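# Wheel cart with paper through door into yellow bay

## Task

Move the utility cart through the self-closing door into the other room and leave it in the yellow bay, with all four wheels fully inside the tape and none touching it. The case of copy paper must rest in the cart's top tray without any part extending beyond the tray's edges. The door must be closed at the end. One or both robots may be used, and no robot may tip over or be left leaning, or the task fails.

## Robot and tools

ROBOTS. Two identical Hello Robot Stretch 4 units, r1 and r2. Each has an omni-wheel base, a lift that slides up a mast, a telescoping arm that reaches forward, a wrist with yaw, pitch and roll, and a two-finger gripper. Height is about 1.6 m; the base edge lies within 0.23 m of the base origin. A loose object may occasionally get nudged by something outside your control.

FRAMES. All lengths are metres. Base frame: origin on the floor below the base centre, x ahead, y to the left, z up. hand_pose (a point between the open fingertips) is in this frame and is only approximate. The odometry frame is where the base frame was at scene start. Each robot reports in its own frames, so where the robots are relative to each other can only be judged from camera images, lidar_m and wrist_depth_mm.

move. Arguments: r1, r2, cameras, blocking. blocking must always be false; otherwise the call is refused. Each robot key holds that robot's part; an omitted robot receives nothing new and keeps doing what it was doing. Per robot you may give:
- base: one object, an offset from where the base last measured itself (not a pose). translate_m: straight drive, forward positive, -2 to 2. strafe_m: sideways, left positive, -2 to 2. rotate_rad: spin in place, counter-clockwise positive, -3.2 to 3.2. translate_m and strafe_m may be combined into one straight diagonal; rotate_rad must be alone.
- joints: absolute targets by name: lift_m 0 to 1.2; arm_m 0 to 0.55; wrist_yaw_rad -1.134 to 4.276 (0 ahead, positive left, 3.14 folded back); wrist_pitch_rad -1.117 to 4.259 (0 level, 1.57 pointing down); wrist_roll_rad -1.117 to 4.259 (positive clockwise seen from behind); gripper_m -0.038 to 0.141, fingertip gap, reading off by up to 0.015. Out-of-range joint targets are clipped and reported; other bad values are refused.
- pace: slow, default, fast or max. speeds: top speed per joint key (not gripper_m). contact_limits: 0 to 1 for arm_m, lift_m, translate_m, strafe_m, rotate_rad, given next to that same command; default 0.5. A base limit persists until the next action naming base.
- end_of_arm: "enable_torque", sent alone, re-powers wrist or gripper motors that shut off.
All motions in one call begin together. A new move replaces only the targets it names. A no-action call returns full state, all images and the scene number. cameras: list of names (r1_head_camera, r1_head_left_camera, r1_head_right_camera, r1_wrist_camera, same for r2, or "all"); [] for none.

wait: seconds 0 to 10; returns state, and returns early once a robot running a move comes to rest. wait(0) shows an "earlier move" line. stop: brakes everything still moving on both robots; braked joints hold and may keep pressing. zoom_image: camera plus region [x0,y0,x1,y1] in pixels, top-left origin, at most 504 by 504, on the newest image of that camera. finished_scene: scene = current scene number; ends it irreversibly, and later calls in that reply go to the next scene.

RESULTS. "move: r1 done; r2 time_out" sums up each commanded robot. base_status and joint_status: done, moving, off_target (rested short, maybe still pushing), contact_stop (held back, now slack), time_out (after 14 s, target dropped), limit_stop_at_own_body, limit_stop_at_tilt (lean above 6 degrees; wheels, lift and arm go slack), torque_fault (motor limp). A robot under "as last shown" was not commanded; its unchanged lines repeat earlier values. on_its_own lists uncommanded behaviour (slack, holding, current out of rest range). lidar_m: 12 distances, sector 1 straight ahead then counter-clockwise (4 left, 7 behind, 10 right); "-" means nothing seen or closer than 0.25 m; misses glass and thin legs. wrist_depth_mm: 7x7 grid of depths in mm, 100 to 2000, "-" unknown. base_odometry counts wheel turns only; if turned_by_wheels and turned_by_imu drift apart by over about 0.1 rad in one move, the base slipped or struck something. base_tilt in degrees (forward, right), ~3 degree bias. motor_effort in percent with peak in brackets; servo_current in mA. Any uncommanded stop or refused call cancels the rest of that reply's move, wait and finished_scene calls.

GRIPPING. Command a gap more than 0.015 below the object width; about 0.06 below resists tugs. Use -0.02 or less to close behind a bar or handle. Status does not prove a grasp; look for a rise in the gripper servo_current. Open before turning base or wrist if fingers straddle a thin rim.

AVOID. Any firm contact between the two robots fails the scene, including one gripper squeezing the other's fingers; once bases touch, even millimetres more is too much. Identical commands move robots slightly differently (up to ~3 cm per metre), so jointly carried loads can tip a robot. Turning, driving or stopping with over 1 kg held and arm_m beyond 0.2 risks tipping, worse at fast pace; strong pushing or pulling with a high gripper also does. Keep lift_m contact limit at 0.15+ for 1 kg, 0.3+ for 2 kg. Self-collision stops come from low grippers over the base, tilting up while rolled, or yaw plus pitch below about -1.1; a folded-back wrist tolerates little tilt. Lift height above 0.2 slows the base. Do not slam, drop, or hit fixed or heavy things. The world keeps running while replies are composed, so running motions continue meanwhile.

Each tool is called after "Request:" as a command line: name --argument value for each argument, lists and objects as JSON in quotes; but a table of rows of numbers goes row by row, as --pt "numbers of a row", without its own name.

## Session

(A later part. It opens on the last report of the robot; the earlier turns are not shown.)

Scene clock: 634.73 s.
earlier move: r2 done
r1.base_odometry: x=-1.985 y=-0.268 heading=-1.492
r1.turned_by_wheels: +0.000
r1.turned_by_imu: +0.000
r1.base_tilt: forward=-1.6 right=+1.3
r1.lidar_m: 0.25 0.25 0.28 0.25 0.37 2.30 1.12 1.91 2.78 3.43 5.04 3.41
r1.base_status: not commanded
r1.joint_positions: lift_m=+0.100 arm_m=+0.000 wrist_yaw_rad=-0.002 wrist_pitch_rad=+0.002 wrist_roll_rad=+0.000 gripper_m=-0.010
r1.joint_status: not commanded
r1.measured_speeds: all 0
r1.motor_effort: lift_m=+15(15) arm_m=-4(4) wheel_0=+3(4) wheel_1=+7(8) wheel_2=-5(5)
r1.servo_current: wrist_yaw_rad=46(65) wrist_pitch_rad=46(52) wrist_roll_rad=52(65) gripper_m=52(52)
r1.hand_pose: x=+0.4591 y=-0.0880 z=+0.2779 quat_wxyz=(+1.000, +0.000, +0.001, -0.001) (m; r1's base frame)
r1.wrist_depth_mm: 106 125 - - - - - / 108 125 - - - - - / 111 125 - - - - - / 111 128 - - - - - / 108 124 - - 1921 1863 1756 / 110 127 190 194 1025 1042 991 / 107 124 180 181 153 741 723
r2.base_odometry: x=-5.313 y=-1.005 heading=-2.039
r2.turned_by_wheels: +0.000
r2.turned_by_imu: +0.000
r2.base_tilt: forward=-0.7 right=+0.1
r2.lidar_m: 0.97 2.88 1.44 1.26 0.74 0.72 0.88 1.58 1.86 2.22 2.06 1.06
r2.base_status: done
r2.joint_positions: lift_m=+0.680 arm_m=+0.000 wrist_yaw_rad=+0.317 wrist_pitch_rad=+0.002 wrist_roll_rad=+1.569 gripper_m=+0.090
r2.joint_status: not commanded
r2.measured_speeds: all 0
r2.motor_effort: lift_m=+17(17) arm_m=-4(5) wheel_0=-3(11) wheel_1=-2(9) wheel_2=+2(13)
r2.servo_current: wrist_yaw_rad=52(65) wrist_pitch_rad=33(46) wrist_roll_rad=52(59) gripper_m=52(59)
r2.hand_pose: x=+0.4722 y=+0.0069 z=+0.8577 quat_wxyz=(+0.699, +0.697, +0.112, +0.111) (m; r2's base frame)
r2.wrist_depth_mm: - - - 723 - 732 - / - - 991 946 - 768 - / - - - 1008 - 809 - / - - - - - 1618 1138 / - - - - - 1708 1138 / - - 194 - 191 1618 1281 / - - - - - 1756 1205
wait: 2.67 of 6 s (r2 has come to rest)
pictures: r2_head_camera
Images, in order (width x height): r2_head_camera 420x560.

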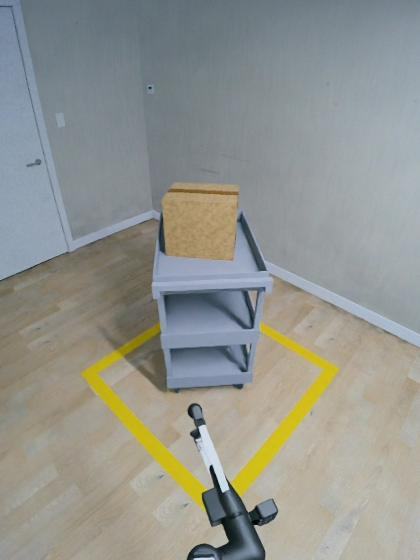

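Request:
move --r2 '{"base":{"translate_m":0.605,"strafe_m":0.0}}' --blocking false

Request:
wait --seconds 6

Request:
move --r2 '{"joints":{"gripper_m":-0.038}}' --blocking false

Request:
wait --seconds 2

Request:
move --r2 '{"base":{"translate_m":-0.15,"strafe_m":-0.03},"pace":"slow","contact_limits":{"translate_m":0.3}}' --cameras '["r2_head_camera"]' --blocking false

Request:
wait --seconds 6 --cameras '["r2_head_camera"]'

Scene clock: 646.83 s.
move: r2 moving
r1: as last shown
r1.base_tilt: forward=-1.5 right=+1.3
r1.lidar_m: 0.25 0.25 0.27 0.25 0.39 2.28 1.15 1.89 2.76 3.42 5.03 3.38
r1.motor_effort: lift_m=+15(15) arm_m=-4(4) wheel_0=+3(3) wheel_1=+8(8) wheel_2=-5(5)
r1.servo_current: wrist_yaw_rad=65(65) wrist_pitch_rad=46(46) wrist_roll_rad=52(65) gripper_m=39(46)
r1.wrist_depth_mm: 106 125 - - - - - / 109 125 - - - - - / 111 125 - - - - - / 111 128 - - - - - / 108 124 - - 1983 1863 1808 / 110 127 189 194 1025 1025 991 / 107 124 180 180 152 741 723
r2.base_odometry: x=-5.328 y=-1.033 heading=-2.039
r2.turned_by_wheels: +0.000
r2.turned_by_imu: +0.001
r2.base_tilt: forward=-0.7 right=+0.1
r2.lidar_m: 0.96 2.84 1.52 1.27 0.84 0.75 0.92 1.62 1.89 2.24 2.05 1.03
r2.base_status: translate_m moving; strafe_m moving
r2.joint_positions: lift_m=+0.680 arm_m=+0.000 wrist_yaw_rad=+0.317 wrist_pitch_rad=+0.002 wrist_roll_rad=+1.569 gripper_m=+0.090
r2.joint_status: not commanded
r2.measured_speeds: translate_m=+0.121 strafe_m=-0.001 rotate_rad=+0.001 lift_m=+0.000 arm_m=+0.000 wrist_yaw_rad=+0.000 wrist_pitch_rad=+0.000 wrist_roll_rad=+0.000
r2.motor_effort: lift_m=+17(17) arm_m=-4(4) wheel_0=+8(8) wheel_1=+8(8) wheel_2=-11(12)
r2.servo_current: wrist_yaw_rad=39(59) wrist_pitch_rad=52(52) wrist_roll_rad=52(52) gripper_m=59(59)
r2.hand_pose: x=+0.4722 y=+0.0069 z=+0.8577 quat_wxyz=(+0.699, +0.697, +0.112, +0.111) (m; r2's base frame)
r2.wrist_depth_mm: - - - 715 - 707 - / - - 960 904 - 732 - / - - - 976 - 778 - / - - - - - 1499 1138 / - - - - - 1708 1160 / - - 194 - 191 1618 1205 / - - - - - 1756 1182
pictures: none

Scene clock: 649.83 s.
earlier move: r2 done
r1.base_odometry: x=-1.985 y=-0.268 heading=-1.492
r1.turned_by_wheels: +0.000
r1.turned_by_imu: +0.000
r1.base_tilt: forward=-1.6 right=+1.3
r1.lidar_m: 0.25 0.25 0.28 0.25 0.39 1.83 1.14 1.87 2.75 3.46 5.04 3.38
r1.base_status: not commanded
r1.joint_positions: lift_m=+0.100 arm_m=+0.000 wrist_yaw_rad=-0.002 wrist_pitch_rad=+0.002 wrist_roll_rad=+0.000 gripper_m=-0.010
r1.joint_status: not commanded
r1.measured_speeds: all 0
r1.motor_effort: lift_m=+15(15) arm_m=-3(4) wheel_0=+3(4) wheel_1=+7(8) wheel_2=-5(5)
r1.servo_current: wrist_yaw_rad=39(72) wrist_pitch_rad=46(46) wrist_roll_rad=39(65) gripper_m=46(52)
r1.hand_pose: x=+0.4591 y=-0.0880 z=+0.2779 quat_wxyz=(+1.000, +0.000, +0.001, -0.001) (m; r1's base frame)
r1.wrist_depth_mm: 106 125 - - - - - / 109 125 - - - - - / 111 125 - - - - - / 111 128 - - - - - / 108 124 - - - 1863 1756 / 110 127 190 195 1042 1042 991 / 107 124 180 181 153 750 723
r2.base_odometry: x=-5.586 y=-1.545 heading=-2.039
r2.turned_by_wheels: +0.000
r2.turned_by_imu: +0.001
r2.base_tilt: forward=-0.7 right=+0.0
r2.lidar_m: 0.44 0.44 2.26 1.31 1.30 1.24 1.39 2.28 2.33 1.90 1.62 0.45
r2.base_status: done
r2.joint_positions: lift_m=+0.680 arm_m=+0.000 wrist_yaw_rad=+0.319 wrist_pitch_rad=+0.002 wrist_roll_rad=+1.569 gripper_m=+0.090
r2.joint_status: not commanded
r2.measured_speeds: all 0
r2.motor_effort: lift_m=+17(17) arm_m=+4(4) wheel_0=+3(13) wheel_1=+5(9) wheel_2=-4(14)
r2.servo_current: wrist_yaw_rad=39(59) wrist_pitch_rad=39(52) wrist_roll_rad=39(65) gripper_m=52(59)
r2.hand_pose: x=+0.4721 y=+0.0074 z=+0.8577 quat_wxyz=(+0.699, +0.697, +0.113, +0.112) (m; r2's base frame)
r2.wrist_depth_mm: - 394 397 160 212 - - / - 424 424 167 223 - - / - 484 462 179 236 831 - / - - 508 190 250 - - / - - 559 202 264 1921 - / - - 193 210 191 1576 492 / - - - - 342 342 1060
wait: 3.00 of 6 s (r2 has come to rest)
pictures: none

Scene clock: 650.33 s.
move: r2 moving
r1: as last shown
r1.lidar_m: 0.25 0.25 0.25 0.25 0.41 1.82 1.13 1.89 2.78 3.43 5.05 3.37
r1.motor_effort: lift_m=+15(15) arm_m=-4(4) wheel_0=+3(3) wheel_1=+7(8) wheel_2=-5(5)
r1.servo_current: wrist_yaw_rad=52(65) wrist_pitch_rad=39(46) wrist_roll_rad=46(59) gripper_m=39(46)
r1.wrist_depth_mm: 106 125 - - - - - / 108 125 - - - - - / 111 125 - - - - - / 111 128 - - - - - / 108 125 - - 1983 1921 1756 / 110 128 190 194 1042 1025 976 / 107 123 180 181 152 750 715
r2.base_odometry: x=-5.586 y=-1.545 heading=-2.039
r2.turned_by_wheels: +0.000
r2.turned_by_imu: +0.000
r2.base_tilt: forward=-0.7 right=+0.1
r2.lidar_m: 0.45 0.47 2.26 1.31 1.29 1.24 1.34 2.29 2.31 1.92 1.65 0.46
r2.base_status: not commanded
r2.joint_positions: lift_m=+0.680 arm_m=+0.000 wrist_yaw_rad=+0.319 wrist_pitch_rad=+0.002 wrist_roll_rad=+1.569 gripper_m=+0.072
r2.joint_status: gripper_m moving
r2.measured_speeds: all 0
r2.motor_effort: lift_m=+17(17) arm_m=+4(4) wheel_0=+3(3) wheel_1=+5(5) wheel_2=-4(4)
r2.servo_current: wrist_yaw_rad=33(52) wrist_pitch_rad=46(46) wrist_roll_rad=52(59) gripper_m=117(117)
r2.hand_pose: x=+0.4721 y=+0.0074 z=+0.8577 quat_wxyz=(+0.699, +0.697, +0.113, +0.112) (m; r2's base frame)
r2.wrist_depth_mm: - 397 394 160 212 - - / - 424 424 167 224 - - / - 480 459 179 236 842 - / - - 508 190 250 - - / - - 554 202 262 1921 - / - - 190 211 191 1618 488 / - - - - 340 1397 1078
pictures: none

Scene clock: 651.77 s.
earlier move: r2 done
r1.base_odometry: x=-1.985 y=-0.268 heading=-1.492
r1.turned_by_wheels: +0.000
r1.turned_by_imu: +0.000
r1.base_tilt: forward=-1.6 right=+1.3
r1.lidar_m: 0.25 0.25 0.25 0.25 0.39 1.82 1.13 1.89 2.78 3.47 5.05 3.41
r1.base_status: not commanded
r1.joint_positions: lift_m=+0.100 arm_m=+0.000 wrist_yaw_rad=-0.002 wrist_pitch_rad=+0.002 wrist_roll_rad=+0.000 gripper_m=-0.010
r1.joint_status: not commanded
r1.measured_speeds: all 0
r1.motor_effort: lift_m=+15(15) arm_m=-3(4) wheel_0=+3(3) wheel_1=+8(8) wheel_2=-5(5)
r1.servo_current: wrist_yaw_rad=52(65) wrist_pitch_rad=46(46) wrist_roll_rad=46(65) gripper_m=46(46)
r1.hand_pose: x=+0.4591 y=-0.0880 z=+0.2779 quat_wxyz=(+1.000, +0.000, +0.001, -0.001) (m; r1's base frame)
r1.wrist_depth_mm: 106 125 - - - - - / 108 125 - - - - - / 111 125 - - - - - / 111 128 - - - - - / 108 124 - - 1921 1808 1756 / 110 127 190 194 1060 1042 991 / 107 124 180 180 153 741 715
r2.base_odometry: x=-5.586 y=-1.545 heading=-2.039
r2.turned_by_wheels: +0.000
r2.turned_by_imu: +0.000
r2.base_tilt: forward=-0.7 right=+0.0
r2.lidar_m: 0.42 0.44 2.26 1.33 1.31 1.21 1.37 2.30 2.29 1.90 1.65 0.46
r2.base_status: not commanded
r2.joint_positions: lift_m=+0.680 arm_m=+0.000 wrist_yaw_rad=+0.319 wrist_pitch_rad=+0.002 wrist_roll_rad=+1.569 gripper_m=-0.036
r2.joint_status: all done
r2.measured_speeds: all 0
r2.motor_effort: lift_m=+17(18) arm_m=+4(4) wheel_0=+2(3) wheel_1=+5(5) wheel_2=-2(4)
r2.servo_current: wrist_yaw_rad=46(52) wrist_pitch_rad=39(46) wrist_roll_rad=46(59) gripper_m=169(351)
r2.hand_pose: x=+0.4721 y=+0.0074 z=+0.8577 quat_wxyz=(+0.699, +0.697, +0.113, +0.112) (m; r2's base frame)
r2.wrist_depth_mm: - 389 394 152 206 - - / - 418 418 160 216 759 - / - 473 455 169 228 831 - / - - 500 181 241 - - / - - - 193 256 1863 - / - - 181 200 177 1537 488 / - 156 - - 324 324 1078
wait: 1.43 of 2 s (r2 has come to rest)
pictures: none

Scene clock: 652.27 s.
move: r2 moving
r1: as last shown
r1.lidar_m: 0.25 0.25 0.25 0.25 0.39 1.82 1.13 1.88 2.78 3.43 5.04 3.40
r1.servo_current: wrist_yaw_rad=65(65) wrist_pitch_rad=39(46) wrist_roll_rad=59(59) gripper_m=46(52)
r1.wrist_depth_mm: 106 125 - - - - - / 108 125 - - - - - / 111 125 - - - - - / 111 128 - - - - - / 108 125 - - 1863 1808 1756 / 110 127 190 194 1025 1008 991 / 107 124 180 180 153 750 723
r2.base_odometry: x=-5.583 y=-1.533 heading=-2.039
r2.turned_by_wheels: +0.000
r2.turned_by_imu: +0.000
r2.base_tilt: forward=-0.7 right=+0.1
r2.lidar_m: 0.45 0.44 2.23 1.30 1.32 1.22 1.35 2.29 2.29 1.90 1.64 0.46
r2.base_status: translate_m moving; strafe_m moving
r2.joint_positions: lift_m=+0.680 arm_m=+0.000 wrist_yaw_rad=+0.319 wrist_pitch_rad=+0.002 wrist_roll_rad=+1.569 gripper_m=-0.036
r2.joint_status: not commanded
r2.measured_speeds: translate_m=-0.048 strafe_m=-0.010 rotate_rad=+0.002 lift_m=+0.000 arm_m=+0.000 wrist_yaw_rad=+0.000 wrist_pitch_rad=+0.000 wrist_roll_rad=+0.000
r2.motor_effort: lift_m=+17(17) arm_m=+4(4) wheel_0=-6(8) wheel_1=-9(9) wheel_2=+12(13)
r2.servo_current: wrist_yaw_rad=46(59) wrist_pitch_rad=39(46) wrist_roll_rad=39(65) gripper_m=169(169)
r2.contact_limits: translate_m 0.3
r2.hand_pose: x=+0.4722 y=+0.0074 z=+0.8577 quat_wxyz=(+0.699, +0.697, +0.113, +0.112) (m; r2's base frame)
r2.wrist_depth_mm: - 394 392 154 208 - - / - 418 421 160 219 768 - / - 469 455 170 230 842 - / - - 500 182 243 - - / - - - 193 256 1921 - / - - 181 200 177 1537 492 / - 156 - - 324 324 1078
pictures: r2_head_camera
Images, in order (width x height): r2_head_camera 420x560.

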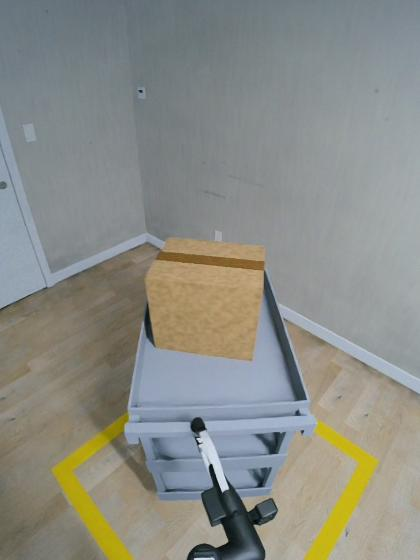

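Scene clock: 654.57 s.
earlier move: r2 done
r1.base_odometry: x=-1.985 y=-0.268 heading=-1.492
r1.turned_by_wheels: +0.000
r1.turned_by_imu: +0.000
r1.base_tilt: forward=-1.6 right=+1.3
r1.lidar_m: 0.25 0.25 0.27 0.25 0.41 1.77 1.12 1.89 2.77 3.45 5.04 3.39
r1.base_status: not commanded
r1.joint_positions: lift_m=+0.100 arm_m=+0.000 wrist_yaw_rad=-0.002 wrist_pitch_rad=+0.002 wrist_roll_rad=+0.000 gripper_m=-0.010
r1.joint_status: not commanded
r1.measured_speeds: all 0
r1.motor_effort: lift_m=+15(15) arm_m=-4(4) wheel_0=+3(4) wheel_1=+8(8) wheel_2=-5(5)
r1.servo_current: wrist_yaw_rad=72(78) wrist_pitch_rad=39(52) wrist_roll_rad=52(72) gripper_m=39(52)
r1.hand_pose: x=+0.4591 y=-0.0880 z=+0.2779 quat_wxyz=(+1.000, +0.000, +0.001, -0.001) (m; r1's base frame)
r1.wrist_depth_mm: 106 125 - - - - - / 108 125 - - - - - / 111 125 - - - - - / 111 128 - - - - - / 108 124 - - 1921 1808 1756 / 110 128 190 195 1042 1025 991 / 107 124 180 180 153 741 715
r2.base_odometry: x=-5.546 y=-1.398 heading=-2.040
r2.turned_by_wheels: -0.001
r2.turned_by_imu: -0.001
r2.base_tilt: forward=-0.7 right=+0.1
r2.lidar_m: 0.42 0.44 2.12 1.28 1.82 1.10 1.27 2.16 2.16 2.00 1.73 0.49
r2.base_status: done
r2.joint_positions: lift_m=+0.680 arm_m=+0.000 wrist_yaw_rad=+0.315 wrist_pitch_rad=+0.002 wrist_roll_rad=+1.569 gripper_m=-0.036
r2.joint_status: not commanded
r2.measured_speeds: all 0
r2.motor_effort: lift_m=+17(17) arm_m=+4(4) wheel_0=-9(13) wheel_1=-6(11) wheel_2=+4(14)
r2.servo_current: wrist_yaw_rad=39(65) wrist_pitch_rad=39(46) wrist_roll_rad=46(65) gripper_m=156(169)
r2.contact_limits: translate_m 0.3
r2.hand_pose: x=+0.4722 y=+0.0063 z=+0.8577 quat_wxyz=(+0.699, +0.698, +0.112, +0.110) (m; r2's base frame)
r2.wrist_depth_mm: - - - 182 236 715 - / - 439 442 186 243 - - / - 469 459 191 248 820 - / - - 488 196 254 854 - / - - 517 200 258 - - / - - 181 202 177 1661 500 / - 156 - - - 1618 1118
wait: 2.30 of 6 s (r2 has come to rest)
pictures: r2_head_camera
Images, in order (width x height): r2_head_camera 420x560.

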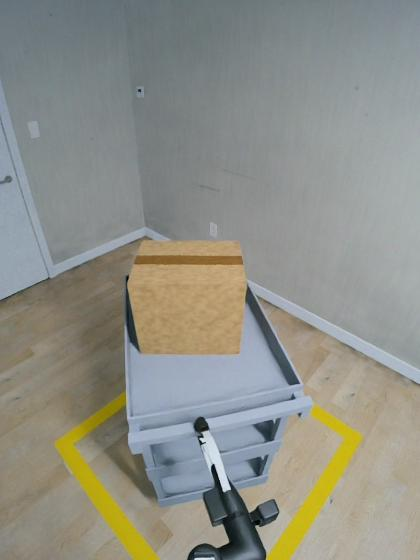

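Request:
move --r2 '{"joints":{"gripper_m":0.09}}' --blocking false

Request:
wait --seconds 1.4

Request:
move --r2 '{"base":{"translate_m":-0.55}}' --blocking false

Request:
wait --seconds 6 --cameras '["r2_head_camera"]'

Request:
zoom_image --camera "r2_head_camera" --region '[60, 180, 360, 540]'

Scene clock: 660.50 s.
move: r2 moving
r1: as last shown
r1.lidar_m: 0.25 0.25 0.26 0.25 0.39 1.75 1.11 1.91 2.78 3.46 5.04 3.40
r1.motor_effort: lift_m=+15(15) arm_m=-4(4) wheel_0=+3(4) wheel_1=+7(8) wheel_2=-5(5)
r1.servo_current: wrist_yaw_rad=33(59) wrist_pitch_rad=46(46) wrist_roll_rad=59(59) gripper_m=46(46)
r1.wrist_depth_mm: 106 125 - - - - - / 108 125 - - - - - / 111 125 - - - - - / 111 128 - - - - - / 108 124 - - 1983 1921 1756 / 110 127 190 195 1060 1008 991 / 107 123 180 180 153 741 723
r2.base_odometry: x=-5.546 y=-1.397 heading=-2.040
r2.turned_by_wheels: +0.000
r2.turned_by_imu: +0.000
r2.base_tilt: forward=-0.7 right=+0.1
r2.lidar_m: 0.43 0.42 2.12 1.30 1.83 1.08 1.28 2.18 2.18 2.00 1.74 0.48
r2.base_status: not commanded
r2.joint_positions: lift_m=+0.680 arm_m=+0.000 wrist_yaw_rad=+0.315 wrist_pitch_rad=+0.002 wrist_roll_rad=+1.569 gripper_m=-0.012
r2.joint_status: gripper_m moving
r2.measured_speeds: all 0
r2.motor_effort: lift_m=+17(17) arm_m=+4(4) wheel_0=-8(10) wheel_1=-5(6) wheel_2=+1(5)
r2.servo_current: wrist_yaw_rad=46(65) wrist_pitch_rad=39(46) wrist_roll_rad=46(59) gripper_m=65(195)
r2.contact_limits: translate_m 0.3
r2.hand_pose: x=+0.4722 y=+0.0063 z=+0.8577 quat_wxyz=(+0.699, +0.698, +0.112, +0.110) (m; r2's base frame)
r2.wrist_depth_mm: - - - 187 242 723 - / - 445 442 190 247 842 - / - 473 466 195 252 854 - / - - 492 200 257 866 - / - - 521 204 262 - - / - - 184 206 179 1618 500 / - - - - - 1708 1182
pictures: none

Scene clock: 661.90 s.
earlier move: r2 moving
r1.base_odometry: x=-1.985 y=-0.268 heading=-1.492
r1.turned_by_wheels: +0.000
r1.turned_by_imu: +0.000
r1.base_tilt: forward=-1.6 right=+1.3
r1.lidar_m: 0.25 0.25 0.25 0.25 0.39 1.74 1.13 1.89 2.75 3.42 5.04 3.39
r1.base_status: not commanded
r1.joint_positions: lift_m=+0.100 arm_m=+0.000 wrist_yaw_rad=-0.002 wrist_pitch_rad=+0.002 wrist_roll_rad=+0.000 gripper_m=-0.010
r1.joint_status: not commanded
r1.measured_speeds: all 0
r1.motor_effort: lift_m=+15(15) arm_m=-4(4) wheel_0=+3(4) wheel_1=+8(8) wheel_2=-5(5)
r1.servo_current: wrist_yaw_rad=39(65) wrist_pitch_rad=39(52) wrist_roll_rad=39(65) gripper_m=39(52)
r1.hand_pose: x=+0.4591 y=-0.0880 z=+0.2779 quat_wxyz=(+1.000, +0.000, +0.001, -0.001) (m; r1's base frame)
r1.wrist_depth_mm: 106 125 - - - - - / 108 125 - - - - - / 111 125 - - - - - / 111 128 - - - - - / 108 124 - - 1983 1808 1808 / 110 127 190 194 1042 1025 1008 / 107 124 180 181 153 741 707
r2.base_odometry: x=-5.546 y=-1.397 heading=-2.040
r2.turned_by_wheels: +0.000
r2.turned_by_imu: +0.001
r2.base_tilt: forward=-0.7 right=+0.1
r2.lidar_m: 0.43 0.45 2.11 1.29 1.81 1.09 1.28 2.17 2.16 2.01 1.73 0.49
r2.base_status: not commanded
r2.joint_positions: lift_m=+0.680 arm_m=+0.000 wrist_yaw_rad=+0.317 wrist_pitch_rad=+0.002 wrist_roll_rad=+1.569 gripper_m=+0.090
r2.joint_status: gripper_m moving
r2.measured_speeds: all 0
r2.motor_effort: lift_m=+17(17) arm_m=+4(4) wheel_0=-5(10) wheel_1=-4(6) wheel_2=+0(5)
r2.servo_current: wrist_yaw_rad=46(65) wrist_pitch_rad=33(46) wrist_roll_rad=39(59) gripper_m=59(195)
r2.contact_limits: translate_m 0.3
r2.hand_pose: x=+0.4722 y=+0.0068 z=+0.8577 quat_wxyz=(+0.699, +0.698, +0.112, +0.111) (m; r2's base frame)
r2.wrist_depth_mm: - - - 189 244 750 - / - 449 445 194 249 831 - / - 480 469 254 256 831 - / - - 492 204 263 866 - / - - 525 210 268 - - / - - 193 213 191 1618 500 / - - - - - 1756 1205
wait: 1.40 s; no rest
pictures: none

Scene clock: 662.40 s.
earlier move: r2 done
move: r2 moving
r1: as last shown
r1.base_tilt: forward=-1.6 right=+1.2
r1.lidar_m: 0.25 0.25 0.25 0.25 0.40 1.74 1.13 1.87 2.75 3.44 5.03 3.38
r1.motor_effort: lift_m=+15(15) arm_m=-4(4) wheel_0=+3(3) wheel_1=+7(8) wheel_2=-5(5)
r1.servo_current: wrist_yaw_rad=52(59) wrist_pitch_rad=39(52) wrist_roll_rad=46(65) gripper_m=46(46)
r1.wrist_depth_mm: 106 125 - - - - - / 108 125 - - - - - / 111 125 - - - - - / 111 128 - - - - - / 108 124 - - 1983 1863 1756 / 110 127 189 195 1042 1042 1008 / 107 124 180 180 153 750 723
r2.base_odometry: x=-5.531 y=-1.369 heading=-2.040
r2.turned_by_wheels: +0.000
r2.turned_by_imu: +0.000
r2.base_tilt: forward=-0.7 right=+0.1
r2.lidar_m: 0.47 0.49 2.06 1.29 1.77 1.08 1.26 2.14 2.15 2.00 1.75 0.53
r2.base_status: translate_m moving
r2.joint_positions: lift_m=+0.680 arm_m=+0.000 wrist_yaw_rad=+0.317 wrist_pitch_rad=+0.002 wrist_roll_rad=+1.569 gripper_m=+0.090
r2.joint_status: all done
r2.measured_speeds: translate_m=-0.122 strafe_m=-0.001 rotate_rad=+0.004 lift_m=+0.000 arm_m=+0.000 wrist_yaw_rad=+0.000 wrist_pitch_rad=+0.000 wrist_roll_rad=+0.000
r2.motor_effort: lift_m=+17(17) arm_m=+3(4) wheel_0=-9(10) wheel_1=-8(8) wheel_2=+11(12)
r2.servo_current: wrist_yaw_rad=33(59) wrist_pitch_rad=39(46) wrist_roll_rad=52(59) gripper_m=52(59)
r2.hand_pose: x=+0.4722 y=+0.0069 z=+0.8577 quat_wxyz=(+0.699, +0.698, +0.112, +0.111) (m; r2's base frame)
r2.wrist_depth_mm: - - - 216 271 798 - / - 480 473 273 277 - - / - - 500 227 283 - - / - - 530 291 291 - - / - - 554 240 300 - - / - - 193 243 190 1576 488 / - - - - 343 340 347
pictures: none

Scene clock: 665.23 s.
earlier move: r2 done
r1.base_odometry: x=-1.985 y=-0.268 heading=-1.492
r1.turned_by_wheels: +0.000
r1.turned_by_imu: +0.000
r1.base_tilt: forward=-1.6 right=+1.3
r1.lidar_m: 0.25 0.25 0.25 0.25 0.39 2.21 1.14 1.90 2.79 3.45 5.04 3.41
r1.base_status: not commanded
r1.joint_positions: lift_m=+0.100 arm_m=+0.000 wrist_yaw_rad=-0.002 wrist_pitch_rad=+0.002 wrist_roll_rad=+0.000 gripper_m=-0.010
r1.joint_status: not commanded
r1.measured_speeds: all 0
r1.motor_effort: lift_m=+15(15) arm_m=-4(4) wheel_0=+3(4) wheel_1=+8(8) wheel_2=-5(5)
r1.servo_current: wrist_yaw_rad=52(72) wrist_pitch_rad=39(59) wrist_roll_rad=33(72) gripper_m=39(52)
r1.hand_pose: x=+0.4591 y=-0.0880 z=+0.2779 quat_wxyz=(+1.000, +0.000, +0.001, -0.001) (m; r1's base frame)
r1.wrist_depth_mm: 106 125 - - - - - / 108 125 - - - - - / 111 125 - - - - - / 111 128 - - - - - / 108 124 - - - 1863 1808 / 110 128 190 195 1060 1042 991 / 107 124 180 181 153 741 723
r2.base_odometry: x=-5.297 y=-0.907 heading=-2.040
r2.turned_by_wheels: +0.000
r2.turned_by_imu: +0.000
r2.base_tilt: forward=-0.7 right=+0.1
r2.lidar_m: 0.97 2.97 1.37 1.31 0.67 0.69 0.82 1.48 1.77 2.10 2.12 2.10
r2.base_status: done
r2.joint_positions: lift_m=+0.680 arm_m=+0.000 wrist_yaw_rad=+0.317 wrist_pitch_rad=+0.002 wrist_roll_rad=+1.569 gripper_m=+0.090
r2.joint_status: all done
r2.measured_speeds: all 0
r2.motor_effort: lift_m=+17(17) arm_m=+4(4) wheel_0=-3(10) wheel_1=-3(9) wheel_2=+3(13)
r2.servo_current: wrist_yaw_rad=59(65) wrist_pitch_rad=39(52) wrist_roll_rad=46(59) gripper_m=52(59)
r2.hand_pose: x=+0.4722 y=+0.0069 z=+0.8577 quat_wxyz=(+0.699, +0.698, +0.112, +0.111) (m; r2's base frame)
r2.wrist_depth_mm: - - - 750 - 759 - / - - - 946 - 759 - / - - - 976 - 798 - / - - - - - 1618 1182 / - - - - - 1708 1205 / - - 193 - 192 1618 1182 / - - - - - 1756 1182
wait: 2.83 of 6 s (r2 has come to rest)
pictures: r2_head_camera
Images, in order (width x height): r2_head_camera 420x560.

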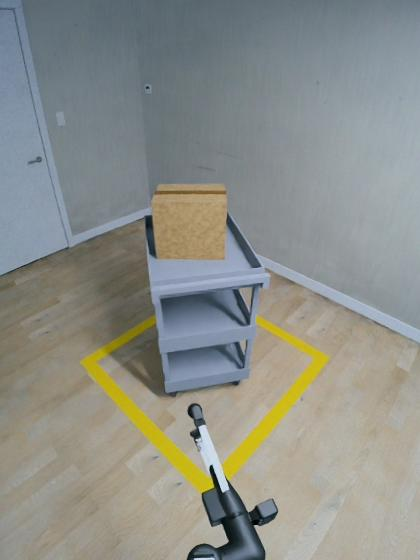

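Scaled by 1.400 from the camera's 420x560 image, which has a finer 1200x1600 frame.

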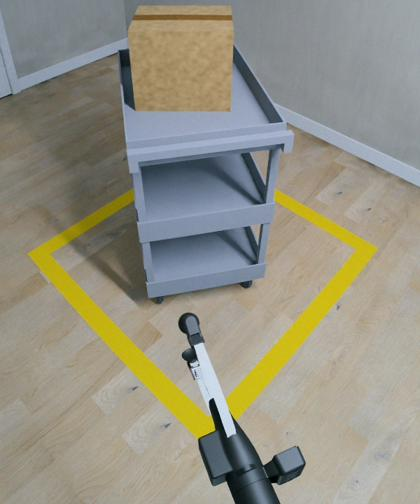

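Request:
move --r2 '{"base":{"translate_m":0.56}}' --blocking false

Request:
wait --seconds 6

Request:
move --r2 '{"joints":{"gripper_m":-0.038}}' --blocking false

Request:
wait --seconds 2

Request:
move --r2 '{"base":{"translate_m":-0.075,"strafe_m":-0.03},"pace":"slow","contact_limits":{"translate_m":0.3}}' --blocking false

Request:
wait --seconds 6

Request:
move --r2 '{"joints":{"gripper_m":0.09}}' --blocking false

Request:
wait --seconds 1.5

Request:
move --r2 '{"base":{"translate_m":-0.55}}' --blocking false

Request:
wait --seconds 6 --cameras '["r2_head_camera","r1_head_left_camera"]'

Request:
zoom_image --camera "r2_head_camera" --region '[60, 180, 360, 540]'

Scene clock: 689.73 s.
move: r2 moving
r1: as last shown
r1.lidar_m: 0.25 0.25 0.26 0.25 0.41 2.22 1.13 1.89 2.76 3.44 5.02 3.42
r1.motor_effort: lift_m=+15(15) arm_m=-4(4) wheel_0=+3(3) wheel_1=+7(8) wheel_2=-5(5)
r1.servo_current: wrist_yaw_rad=39(59) wrist_pitch_rad=39(52) wrist_roll_rad=59(65) gripper_m=46(46)
r1.wrist_depth_mm: 106 125 - - - - - / 108 125 - - - - - / 111 125 - - - - - / 111 128 - - - - - / 108 125 - - 1983 1863 1708 / 110 128 189 195 1025 1008 991 / 107 123 180 180 153 759 707
r2.base_odometry: x=-5.311 y=-0.935 heading=-2.040
r2.turned_by_wheels: +0.000
r2.turned_by_imu: +0.001
r2.base_tilt: forward=-0.7 right=+0.0
r2.lidar_m: 0.95 2.94 1.38 1.31 0.68 0.71 0.83 1.50 1.80 2.13 2.10 1.08
r2.base_status: translate_m moving
r2.joint_positions: lift_m=+0.680 arm_m=+0.000 wrist_yaw_rad=+0.317 wrist_pitch_rad=+0.002 wrist_roll_rad=+1.569 gripper_m=+0.090
r2.joint_status: not commanded
r2.measured_speeds: translate_m=+0.123 strafe_m=+0.002 rotate_rad=-0.004 lift_m=+0.000 arm_m=+0.000 wrist_yaw_rad=+0.000 wrist_pitch_rad=+0.000 wrist_roll_rad=+0.000
r2.motor_effort: lift_m=+17(17) arm_m=+4(4) wheel_0=+5(9) wheel_1=+7(8) wheel_2=-12(13)
r2.servo_current: wrist_yaw_rad=52(59) wrist_pitch_rad=39(46) wrist_roll_rad=33(65) gripper_m=46(59)
r2.hand_pose: x=+0.4722 y=+0.0069 z=+0.8577 quat_wxyz=(+0.699, +0.698, +0.112, +0.111) (m; r2's base frame)
r2.wrist_depth_mm: - - - 732 - 741 991 / - - 1098 759 - 741 - / - - - 960 - 768 - / - - - 1025 - 788 1205 / - - - - - 1708 1205 / - - 194 - 191 1576 1182 / - - - - - 1708 1205
pictures: none

Scene clock: 692.60 s.
earlier move: r2 done
r1.base_odometry: x=-1.985 y=-0.268 heading=-1.492
r1.turned_by_wheels: +0.000
r1.turned_by_imu: +0.000
r1.base_tilt: forward=-1.6 right=+1.3
r1.lidar_m: 0.25 0.25 0.25 0.25 0.40 1.74 1.13 1.87 2.79 3.46 5.05 3.38
r1.base_status: not commanded
r1.joint_positions: lift_m=+0.100 arm_m=+0.000 wrist_yaw_rad=-0.002 wrist_pitch_rad=+0.002 wrist_roll_rad=+0.000 gripper_m=-0.010
r1.joint_status: not commanded
r1.measured_speeds: all 0
r1.motor_effort: lift_m=+15(15) arm_m=-4(4) wheel_0=+3(4) wheel_1=+7(8) wheel_2=-5(5)
r1.servo_current: wrist_yaw_rad=52(65) wrist_pitch_rad=39(52) wrist_roll_rad=33(65) gripper_m=39(52)
r1.hand_pose: x=+0.4591 y=-0.0880 z=+0.2779 quat_wxyz=(+1.000, +0.000, +0.001, -0.001) (m; r1's base frame)
r1.wrist_depth_mm: 106 125 - - - - - / 109 125 - - - - - / 111 125 - - - - - / 111 128 - - - - - / 108 124 - - 1921 1808 1756 / 110 128 190 193 1042 1025 1008 / 107 123 181 181 153 750 723
r2.base_odometry: x=-5.550 y=-1.406 heading=-2.039
r2.turned_by_wheels: +0.000
r2.turned_by_imu: +0.001
r2.base_tilt: forward=-0.7 right=+0.1
r2.lidar_m: 0.41 0.43 2.12 1.29 1.84 1.10 1.29 2.17 2.18 1.96 1.73 0.48
r2.base_status: done
r2.joint_positions: lift_m=+0.680 arm_m=+0.000 wrist_yaw_rad=+0.317 wrist_pitch_rad=+0.002 wrist_roll_rad=+1.569 gripper_m=+0.090
r2.joint_status: not commanded
r2.measured_speeds: all 0
r2.motor_effort: lift_m=+17(18) arm_m=+4(4) wheel_0=+4(11) wheel_1=+3(8) wheel_2=-2(14)
r2.servo_current: wrist_yaw_rad=39(65) wrist_pitch_rad=46(52) wrist_roll_rad=46(65) gripper_m=52(59)
r2.hand_pose: x=+0.4722 y=+0.0069 z=+0.8577 quat_wxyz=(+0.699, +0.698, +0.112, +0.111) (m; r2's base frame)
r2.wrist_depth_mm: - - - 177 234 - - / - 436 436 182 238 809 - / - 469 459 187 245 831 - / - - 488 250 252 866 - / - - 512 198 258 - - / - - 193 202 189 1661 496 / - - - - - 1756 1205
wait: 2.87 of 6 s (r2 has come to rest)
pictures: none

Scene clock: 693.10 s.
move: r2 moving
r1: as last shown
r1.lidar_m: 0.25 0.25 0.25 0.25 0.42 1.75 1.12 1.89 2.78 3.44 5.05 3.42
r1.motor_effort: lift_m=+15(15) arm_m=-4(4) wheel_0=+2(3) wheel_1=+8(8) wheel_2=-5(5)
r1.servo_current: wrist_yaw_rad=46(65) wrist_pitch_rad=33(46) wrist_roll_rad=39(59) gripper_m=46(52)
r1.wrist_depth_mm: 106 125 - - - - - / 109 125 - - - - - / 111 125 - - - - - / 111 128 - - - - - / 108 124 - - 1921 1863 1756 / 110 127 190 194 1042 1025 991 / 107 124 180 180 153 732 732
r2.base_odometry: x=-5.550 y=-1.406 heading=-2.039
r2.turned_by_wheels: +0.000
r2.turned_by_imu: +0.000
r2.base_tilt: forward=-0.7 right=+0.0
r2.lidar_m: 0.43 0.41 2.11 1.27 1.77 1.13 1.27 2.18 2.19 1.99 1.72 0.48
r2.base_status: not commanded
r2.joint_positions: lift_m=+0.680 arm_m=+0.000 wrist_yaw_rad=+0.317 wrist_pitch_rad=+0.002 wrist_roll_rad=+1.569 gripper_m=+0.072
r2.joint_status: gripper_m moving
r2.measured_speeds: all 0
r2.motor_effort: lift_m=+17(17) arm_m=+4(4) wheel_0=+4(4) wheel_1=+3(3) wheel_2=-3(3)
r2.servo_current: wrist_yaw_rad=39(59) wrist_pitch_rad=39(46) wrist_roll_rad=46(59) gripper_m=130(130)
r2.hand_pose: x=+0.4722 y=+0.0069 z=+0.8577 quat_wxyz=(+0.699, +0.698, +0.112, +0.111) (m; r2's base frame)
r2.wrist_depth_mm: - - - 177 234 - - / - 436 430 182 239 809 - / - 469 462 187 246 831 - / - - 492 250 252 854 - / - - 517 198 257 - - / - - 190 202 187 1618 496 / - - - - - 1708 1205
pictures: none

Scene clock: 694.53 s.
earlier move: r2 done
r1.base_odometry: x=-1.985 y=-0.268 heading=-1.492
r1.turned_by_wheels: +0.000
r1.turned_by_imu: +0.000
r1.base_tilt: forward=-1.6 right=+1.3
r1.lidar_m: 0.25 0.25 0.25 0.25 0.38 1.72 1.13 1.88 2.78 3.46 5.04 3.41
r1.base_status: not commanded
r1.joint_positions: lift_m=+0.100 arm_m=+0.000 wrist_yaw_rad=-0.002 wrist_pitch_rad=+0.002 wrist_roll_rad=+0.000 gripper_m=-0.010
r1.joint_status: not commanded
r1.measured_speeds: all 0
r1.motor_effort: lift_m=+15(15) arm_m=-4(4) wheel_0=+3(3) wheel_1=+7(8) wheel_2=-5(5)
r1.servo_current: wrist_yaw_rad=65(65) wrist_pitch_rad=46(46) wrist_roll_rad=59(65) gripper_m=39(52)
r1.hand_pose: x=+0.4591 y=-0.0880 z=+0.2779 quat_wxyz=(+1.000, +0.000, +0.001, -0.001) (m; r1's base frame)
r1.wrist_depth_mm: 106 125 - - - - - / 108 125 - - - - - / 111 125 - - - - - / 111 128 - - - - - / 108 125 - - 1921 1808 1756 / 110 127 189 195 1060 1042 976 / 107 124 180 180 153 741 723
r2.base_odometry: x=-5.550 y=-1.406 heading=-2.039
r2.turned_by_wheels: +0.000
r2.turned_by_imu: +0.000
r2.base_tilt: forward=-0.7 right=+0.1
r2.lidar_m: 0.42 0.42 2.10 1.28 1.83 1.06 1.28 2.18 2.18 1.99 1.74 0.48
r2.base_status: not commanded
r2.joint_positions: lift_m=+0.680 arm_m=+0.000 wrist_yaw_rad=+0.319 wrist_pitch_rad=+0.002 wrist_roll_rad=+1.569 gripper_m=-0.036
r2.joint_status: all done
r2.measured_speeds: all 0
r2.motor_effort: lift_m=+17(17) arm_m=+4(4) wheel_0=+4(4) wheel_1=+2(3) wheel_2=-2(3)
r2.servo_current: wrist_yaw_rad=46(65) wrist_pitch_rad=39(52) wrist_roll_rad=52(65) gripper_m=169(351)
r2.hand_pose: x=+0.4722 y=+0.0073 z=+0.8577 quat_wxyz=(+0.699, +0.697, +0.113, +0.112) (m; r2's base frame)
r2.wrist_depth_mm: - - - 169 225 759 - / - 430 427 174 232 - - / - 459 452 179 236 831 - / - - 480 183 243 854 - / - - 508 188 249 - - / - - 181 193 177 1618 496 / - 156 - - 262 1618 1182
wait: 1.43 of 2 s (r2 has come to rest)
pictures: none

Scene clock: 695.03 s.
move: r2 moving
r1: as last shown
r1.lidar_m: 0.25 0.25 0.27 0.25 0.38 1.75 1.13 1.91 2.77 3.43 5.03 3.40
r1.motor_effort: lift_m=+15(15) arm_m=-4(4) wheel_0=+3(3) wheel_1=+8(8) wheel_2=-5(5)
r1.servo_current: wrist_yaw_rad=46(65) wrist_pitch_rad=39(46) wrist_roll_rad=65(72) gripper_m=39(46)
r1.wrist_depth_mm: 106 125 - - - - - / 109 125 - - - - - / 111 125 - - - - - / 111 128 - - - - - / 108 124 - - 1983 1808 1756 / 110 127 190 194 1060 1025 991 / 107 124 180 181 152 732 723
r2.base_odometry: x=-5.549 y=-1.393 heading=-2.039
r2.turned_by_wheels: +0.000
r2.turned_by_imu: +0.000
r2.base_tilt: forward=-0.7 right=+0.1
r2.lidar_m: 0.42 0.42 2.10 1.29 1.84 1.12 1.30 2.15 2.18 2.00 1.72 0.46
r2.base_status: translate_m moving; strafe_m moving
r2.joint_positions: lift_m=+0.680 arm_m=+0.000 wrist_yaw_rad=+0.320 wrist_pitch_rad=+0.002 wrist_roll_rad=+1.569 gripper_m=-0.036
r2.joint_status: not commanded
r2.measured_speeds: translate_m=-0.048 strafe_m=-0.019 rotate_rad=+0.000 lift_m=+0.000 arm_m=+0.000 wrist_yaw_rad=+0.003 wrist_pitch_rad=+0.000 wrist_roll_rad=+0.000
r2.motor_effort: lift_m=+17(17) arm_m=+1(4) wheel_0=-4(7) wheel_1=-6(9) wheel_2=+11(16)
r2.servo_current: wrist_yaw_rad=39(65) wrist_pitch_rad=39(46) wrist_roll_rad=39(52) gripper_m=169(169)
r2.contact_limits: translate_m 0.3
r2.hand_pose: x=+0.4722 y=+0.0076 z=+0.8577 quat_wxyz=(+0.699, +0.697, +0.113, +0.112) (m; r2's base frame)
r2.wrist_depth_mm: - - - 172 227 759 - / - 433 430 176 234 - - / - 459 452 180 238 831 - / - - 480 183 243 842 - / - - 508 189 249 - - / - - 181 191 176 1537 504 / - 156 - - 260 1618 1205
pictures: none

Scene clock: 696.57 s.
earlier move: r2 done
r1.base_odometry: x=-1.985 y=-0.268 heading=-1.492
r1.turned_by_wheels: +0.000
r1.turned_by_imu: +0.000
r1.base_tilt: forward=-1.6 right=+1.3
r1.lidar_m: 0.25 0.25 0.28 0.25 0.38 1.75 1.13 1.90 2.78 3.44 5.01 3.41
r1.base_status: not commanded
r1.joint_positions: lift_m=+0.100 arm_m=+0.000 wrist_yaw_rad=-0.002 wrist_pitch_rad=+0.002 wrist_roll_rad=+0.000 gripper_m=-0.010
r1.joint_status: not commanded
r1.measured_speeds: all 0
r1.motor_effort: lift_m=+15(15) arm_m=-4(4) wheel_0=+3(4) wheel_1=+8(8) wheel_2=-5(5)
r1.servo_current: wrist_yaw_rad=39(65) wrist_pitch_rad=39(46) wrist_roll_rad=39(72) gripper_m=46(46)
r1.hand_pose: x=+0.4591 y=-0.0880 z=+0.2779 quat_wxyz=(+1.000, +0.000, +0.001, -0.001) (m; r1's base frame)
r1.wrist_depth_mm: 106 125 - - - - - / 108 125 - - - - - / 111 125 - - - - - / 111 128 - - - - - / 108 125 - - 1921 1863 1756 / 110 127 190 195 1060 991 1008 / 107 124 180 180 152 741 723
r2.base_odometry: x=-5.543 y=-1.326 heading=-2.039
r2.turned_by_wheels: +0.000
r2.turned_by_imu: +0.000
r2.base_tilt: forward=-0.7 right=+0.1
r2.lidar_m: 0.41 0.40 2.07 1.30 1.75 1.04 1.24 2.11 2.10 2.03 1.74 0.49
r2.base_status: done
r2.joint_positions: lift_m=+0.680 arm_m=+0.000 wrist_yaw_rad=+0.323 wrist_pitch_rad=+0.002 wrist_roll_rad=+1.569 gripper_m=-0.036
r2.joint_status: not commanded
r2.measured_speeds: all 0
r2.motor_effort: lift_m=+17(17) arm_m=-3(4) wheel_0=+1(7) wheel_1=-4(9) wheel_2=+6(16)
r2.servo_current: wrist_yaw_rad=46(65) wrist_pitch_rad=39(52) wrist_roll_rad=46(59) gripper_m=156(176)
r2.contact_limits: translate_m 0.3
r2.hand_pose: x=+0.4721 y=+0.0086 z=+0.8577 quat_wxyz=(+0.699, +0.697, +0.114, +0.113) (m; r2's base frame)
r2.wrist_depth_mm: - - - 182 240 1661 - / - - 442 184 242 831 - / - 462 455 186 244 831 - / - - 477 246 247 854 - / - - 496 190 249 854 - / - - 181 191 176 1537 - / - 157 - - - 1618 459
wait: 1.53 of 6 s (r2 has come to rest)
pictures: none

Scene clock: 697.07 s.
move: r2 moving
r1: as last shown
r1.lidar_m: 0.25 0.25 0.25 0.25 0.39 1.76 1.14 1.89 2.77 3.46 5.04 3.41
r1.motor_effort: lift_m=+15(15) arm_m=-4(4) wheel_0=+3(3) wheel_1=+8(8) wheel_2=-5(5)
r1.servo_current: wrist_yaw_rad=52(59) wrist_pitch_rad=33(46) wrist_roll_rad=39(59) gripper_m=46(46)
r1.wrist_depth_mm: 106 125 - - - - - / 108 125 - - - - - / 111 125 - - - - - / 111 128 - - - - - / 108 125 - - 1983 1756 1708 / 110 128 190 195 1060 1042 991 / 107 123 180 180 153 741 723
r2.base_odometry: x=-5.543 y=-1.326 heading=-2.039
r2.turned_by_wheels: +0.000
r2.turned_by_imu: +0.000
r2.base_tilt: forward=-0.7 right=+0.1
r2.lidar_m: 0.40 0.41 2.05 1.30 1.75 1.08 1.24 2.08 2.09 2.02 1.75 0.49
r2.base_status: not commanded
r2.joint_positions: lift_m=+0.680 arm_m=+0.000 wrist_yaw_rad=+0.323 wrist_pitch_rad=+0.002 wrist_roll_rad=+1.569 gripper_m=-0.012
r2.joint_status: gripper_m moving
r2.measured_speeds: all 0
r2.motor_effort: lift_m=+17(17) arm_m=-4(4) wheel_0=+0(1) wheel_1=-4(4) wheel_2=+5(7)
r2.servo_current: wrist_yaw_rad=39(59) wrist_pitch_rad=39(46) wrist_roll_rad=46(65) gripper_m=98(156)
r2.contact_limits: translate_m 0.3
r2.hand_pose: x=+0.4721 y=+0.0086 z=+0.8577 quat_wxyz=(+0.699, +0.697, +0.114, +0.113) (m; r2's base frame)
r2.wrist_depth_mm: - - - 184 241 1708 - / - - 445 185 244 831 - / - 466 459 187 246 831 - / - - 473 189 248 842 - / - - 492 191 250 854 - / - - 184 192 178 1618 - / - - - - - 1708 1118
pictures: none

Scene clock: 698.50 s.
earlier move: r2 done
r1.base_odometry: x=-1.985 y=-0.268 heading=-1.492
r1.turned_by_wheels: +0.000
r1.turned_by_imu: +0.000
r1.base_tilt: forward=-1.6 right=+1.3
r1.lidar_m: 0.25 0.25 0.26 0.25 0.41 1.73 1.12 1.89 2.77 3.43 5.04 3.41
r1.base_status: not commanded
r1.joint_positions: lift_m=+0.100 arm_m=+0.000 wrist_yaw_rad=-0.002 wrist_pitch_rad=+0.002 wrist_roll_rad=+0.000 gripper_m=-0.010
r1.joint_status: not commanded
r1.measured_speeds: all 0
r1.motor_effort: lift_m=+15(15) arm_m=-4(4) wheel_0=+3(4) wheel_1=+7(8) wheel_2=-5(5)
r1.servo_current: wrist_yaw_rad=52(72) wrist_pitch_rad=39(46) wrist_roll_rad=52(65) gripper_m=39(46)
r1.hand_pose: x=+0.4591 y=-0.0880 z=+0.2779 quat_wxyz=(+1.000, +0.000, +0.001, -0.001) (m; r1's base frame)
r1.wrist_depth_mm: 106 125 - - - - - / 108 125 - - - - - / 111 125 - - - - - / 111 128 - - - - - / 108 125 - - 1921 1863 1708 / 110 127 190 195 1060 1025 991 / 107 123 180 180 153 741 723
r2.base_odometry: x=-5.543 y=-1.326 heading=-2.039
r2.turned_by_wheels: +0.000
r2.turned_by_imu: +0.000
r2.base_tilt: forward=-0.7 right=+0.0
r2.lidar_m: 0.41 0.40 2.06 1.31 1.76 1.08 1.26 2.07 2.11 2.02 1.75 0.49
r2.base_status: not commanded
r2.joint_positions: lift_m=+0.680 arm_m=+0.000 wrist_yaw_rad=+0.323 wrist_pitch_rad=+0.002 wrist_roll_rad=+1.569 gripper_m=+0.090
r2.joint_status: all done
r2.measured_speeds: all 0
r2.motor_effort: lift_m=+17(17) arm_m=-3(4) wheel_0=+0(1) wheel_1=-4(4) wheel_2=+4(7)
r2.servo_current: wrist_yaw_rad=59(65) wrist_pitch_rad=39(46) wrist_roll_rad=46(65) gripper_m=52(156)
r2.contact_limits: translate_m 0.3
r2.hand_pose: x=+0.4721 y=+0.0086 z=+0.8577 quat_wxyz=(+0.699, +0.697, +0.114, +0.113) (m; r2's base frame)
r2.wrist_depth_mm: - - - 185 243 1708 - / - - 445 187 244 798 - / - 459 455 189 248 842 - / - - 477 249 249 842 - / - - 492 193 252 866 - / - - 194 193 191 - - / - - - - - 1756 1118
wait: 1.43 of 1.5 s (r2 has come to rest)
pictures: none

Scene clock: 699.00 s.
move: r2 moving
r1: as last shown
r1.lidar_m: 0.25 0.25 0.25 0.25 0.40 1.76 1.13 1.87 2.80 3.44 5.04 3.40
r1.motor_effort: lift_m=+15(15) arm_m=-4(4) wheel_0=+3(3) wheel_1=+7(8) wheel_2=-5(5)
r1.servo_current: wrist_yaw_rad=59(59) wrist_pitch_rad=39(46) wrist_roll_rad=46(59) gripper_m=39(46)
r1.wrist_depth_mm: 106 125 - - - - - / 108 125 - - - - - / 111 125 - - - - - / 111 128 - - - - - / 108 124 - - 1863 1921 1756 / 110 127 189 193 1025 1042 991 / 107 123 180 180 153 732 715
r2.base_odometry: x=-5.529 y=-1.298 heading=-2.040
r2.turned_by_wheels: +0.000
r2.turned_by_imu: +0.000
r2.base_tilt: forward=-0.6 right=+0.1
r2.lidar_m: 0.44 0.45 1.99 1.30 1.72 1.04 1.23 2.09 2.09 2.05 1.80 0.51
r2.base_status: translate_m moving
r2.joint_positions: lift_m=+0.680 arm_m=+0.000 wrist_yaw_rad=+0.323 wrist_pitch_rad=+0.002 wrist_roll_rad=+1.569 gripper_m=+0.090
r2.joint_status: not commanded
r2.measured_speeds: translate_m=-0.122 strafe_m=+0.001 rotate_rad=-0.001 lift_m=+0.000 arm_m=+0.000 wrist_yaw_rad=+0.000 wrist_pitch_rad=+0.000 wrist_roll_rad=+0.000
r2.motor_effort: lift_m=+17(17) arm_m=-3(4) wheel_0=-4(12) wheel_1=-7(9) wheel_2=+11(12)
r2.servo_current: wrist_yaw_rad=52(59) wrist_pitch_rad=46(46) wrist_roll_rad=52(59) gripper_m=52(52)
r2.hand_pose: x=+0.4721 y=+0.0086 z=+0.8577 quat_wxyz=(+0.699, +0.697, +0.114, +0.113) (m; r2's base frame)
r2.wrist_depth_mm: - - - 210 266 1808 - / - - 473 270 270 831 - / - - 477 213 272 854 - / - - 500 274 274 878 - / - - 517 277 277 - - / - - 193 219 190 1661 - / - - - - - 1756 1205
pictures: none

Scene clock: 701.83 s.
earlier move: r2 done
r1.base_odometry: x=-1.985 y=-0.268 heading=-1.492
r1.turned_by_wheels: +0.000
r1.turned_by_imu: +0.000
r1.base_tilt: forward=-1.6 right=+1.3
r1.lidar_m: 0.25 0.25 0.25 0.25 0.41 2.15 1.15 1.87 2.76 3.44 5.05 3.41
r1.base_status: not commanded
r1.joint_positions: lift_m=+0.100 arm_m=+0.000 wrist_yaw_rad=-0.002 wrist_pitch_rad=+0.002 wrist_roll_rad=+0.000 gripper_m=-0.010
r1.joint_status: not commanded
r1.measured_speeds: all 0
r1.motor_effort: lift_m=+15(15) arm_m=-4(4) wheel_0=+3(4) wheel_1=+7(8) wheel_2=-5(5)
r1.servo_current: wrist_yaw_rad=39(72) wrist_pitch_rad=33(52) wrist_roll_rad=39(65) gripper_m=46(46)
r1.hand_pose: x=+0.4591 y=-0.0880 z=+0.2779 quat_wxyz=(+1.000, +0.000, +0.001, -0.001) (m; r1's base frame)
r1.wrist_depth_mm: 106 125 - - - - - / 108 125 - - - - - / 111 125 - - - - - / 111 128 - - - - - / 108 124 - - 1921 1808 1756 / 110 127 190 194 1025 1008 991 / 107 124 179 180 153 732 715
r2.base_odometry: x=-5.294 y=-0.836 heading=-2.040
r2.turned_by_wheels: +0.000
r2.turned_by_imu: +0.000
r2.base_tilt: forward=-0.6 right=+0.1
r2.lidar_m: 0.94 3.03 1.35 1.37 0.67 0.67 0.82 1.45 1.69 1.99 2.14 2.13
r2.base_status: done
r2.joint_positions: lift_m=+0.680 arm_m=+0.000 wrist_yaw_rad=+0.323 wrist_pitch_rad=+0.002 wrist_roll_rad=+1.569 gripper_m=+0.090
r2.joint_status: not commanded
r2.measured_speeds: all 0
r2.motor_effort: lift_m=+17(17) arm_m=-4(4) wheel_0=-2(12) wheel_1=-3(9) wheel_2=+3(13)
r2.servo_current: wrist_yaw_rad=52(59) wrist_pitch_rad=46(52) wrist_roll_rad=59(65) gripper_m=52(59)
r2.hand_pose: x=+0.4721 y=+0.0086 z=+0.8577 quat_wxyz=(+0.699, +0.697, +0.114, +0.113) (m; r2's base frame)
r2.wrist_depth_mm: - - - 750 - 759 991 / - - - 946 - 759 - / - - - 960 - 768 - / - - - 1025 - 768 1205 / - - - - - 1708 1205 / - - 193 - 191 1661 1205 / - - - - - 1756 1205
wait: 2.83 of 6 s (r2 has come to rest)
pictures: r1_head_left_camera, r2_head_camera
Images, in order (width x height): r1_head_left_camera 420x672, r2_head_camera 420x560.

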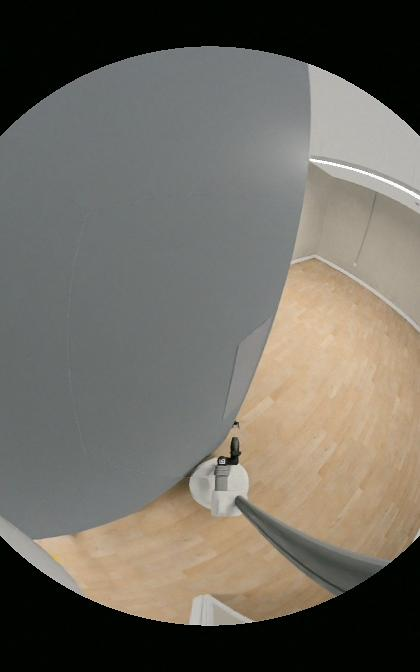

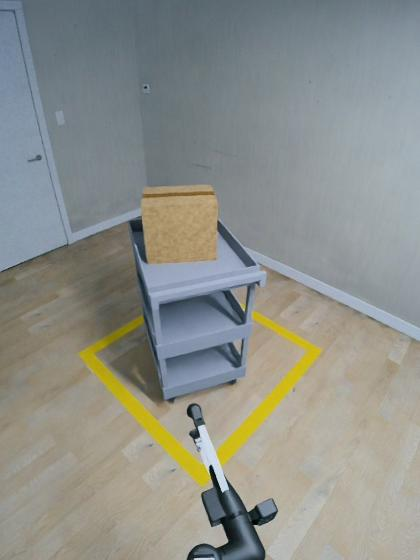

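Scaled by 1.400 from the camera's 420x560 image, which has a finer 1200x1600 frame.

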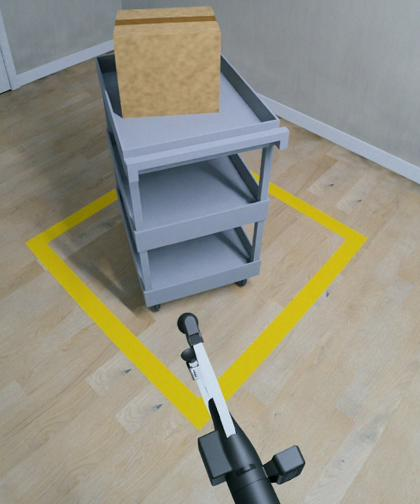

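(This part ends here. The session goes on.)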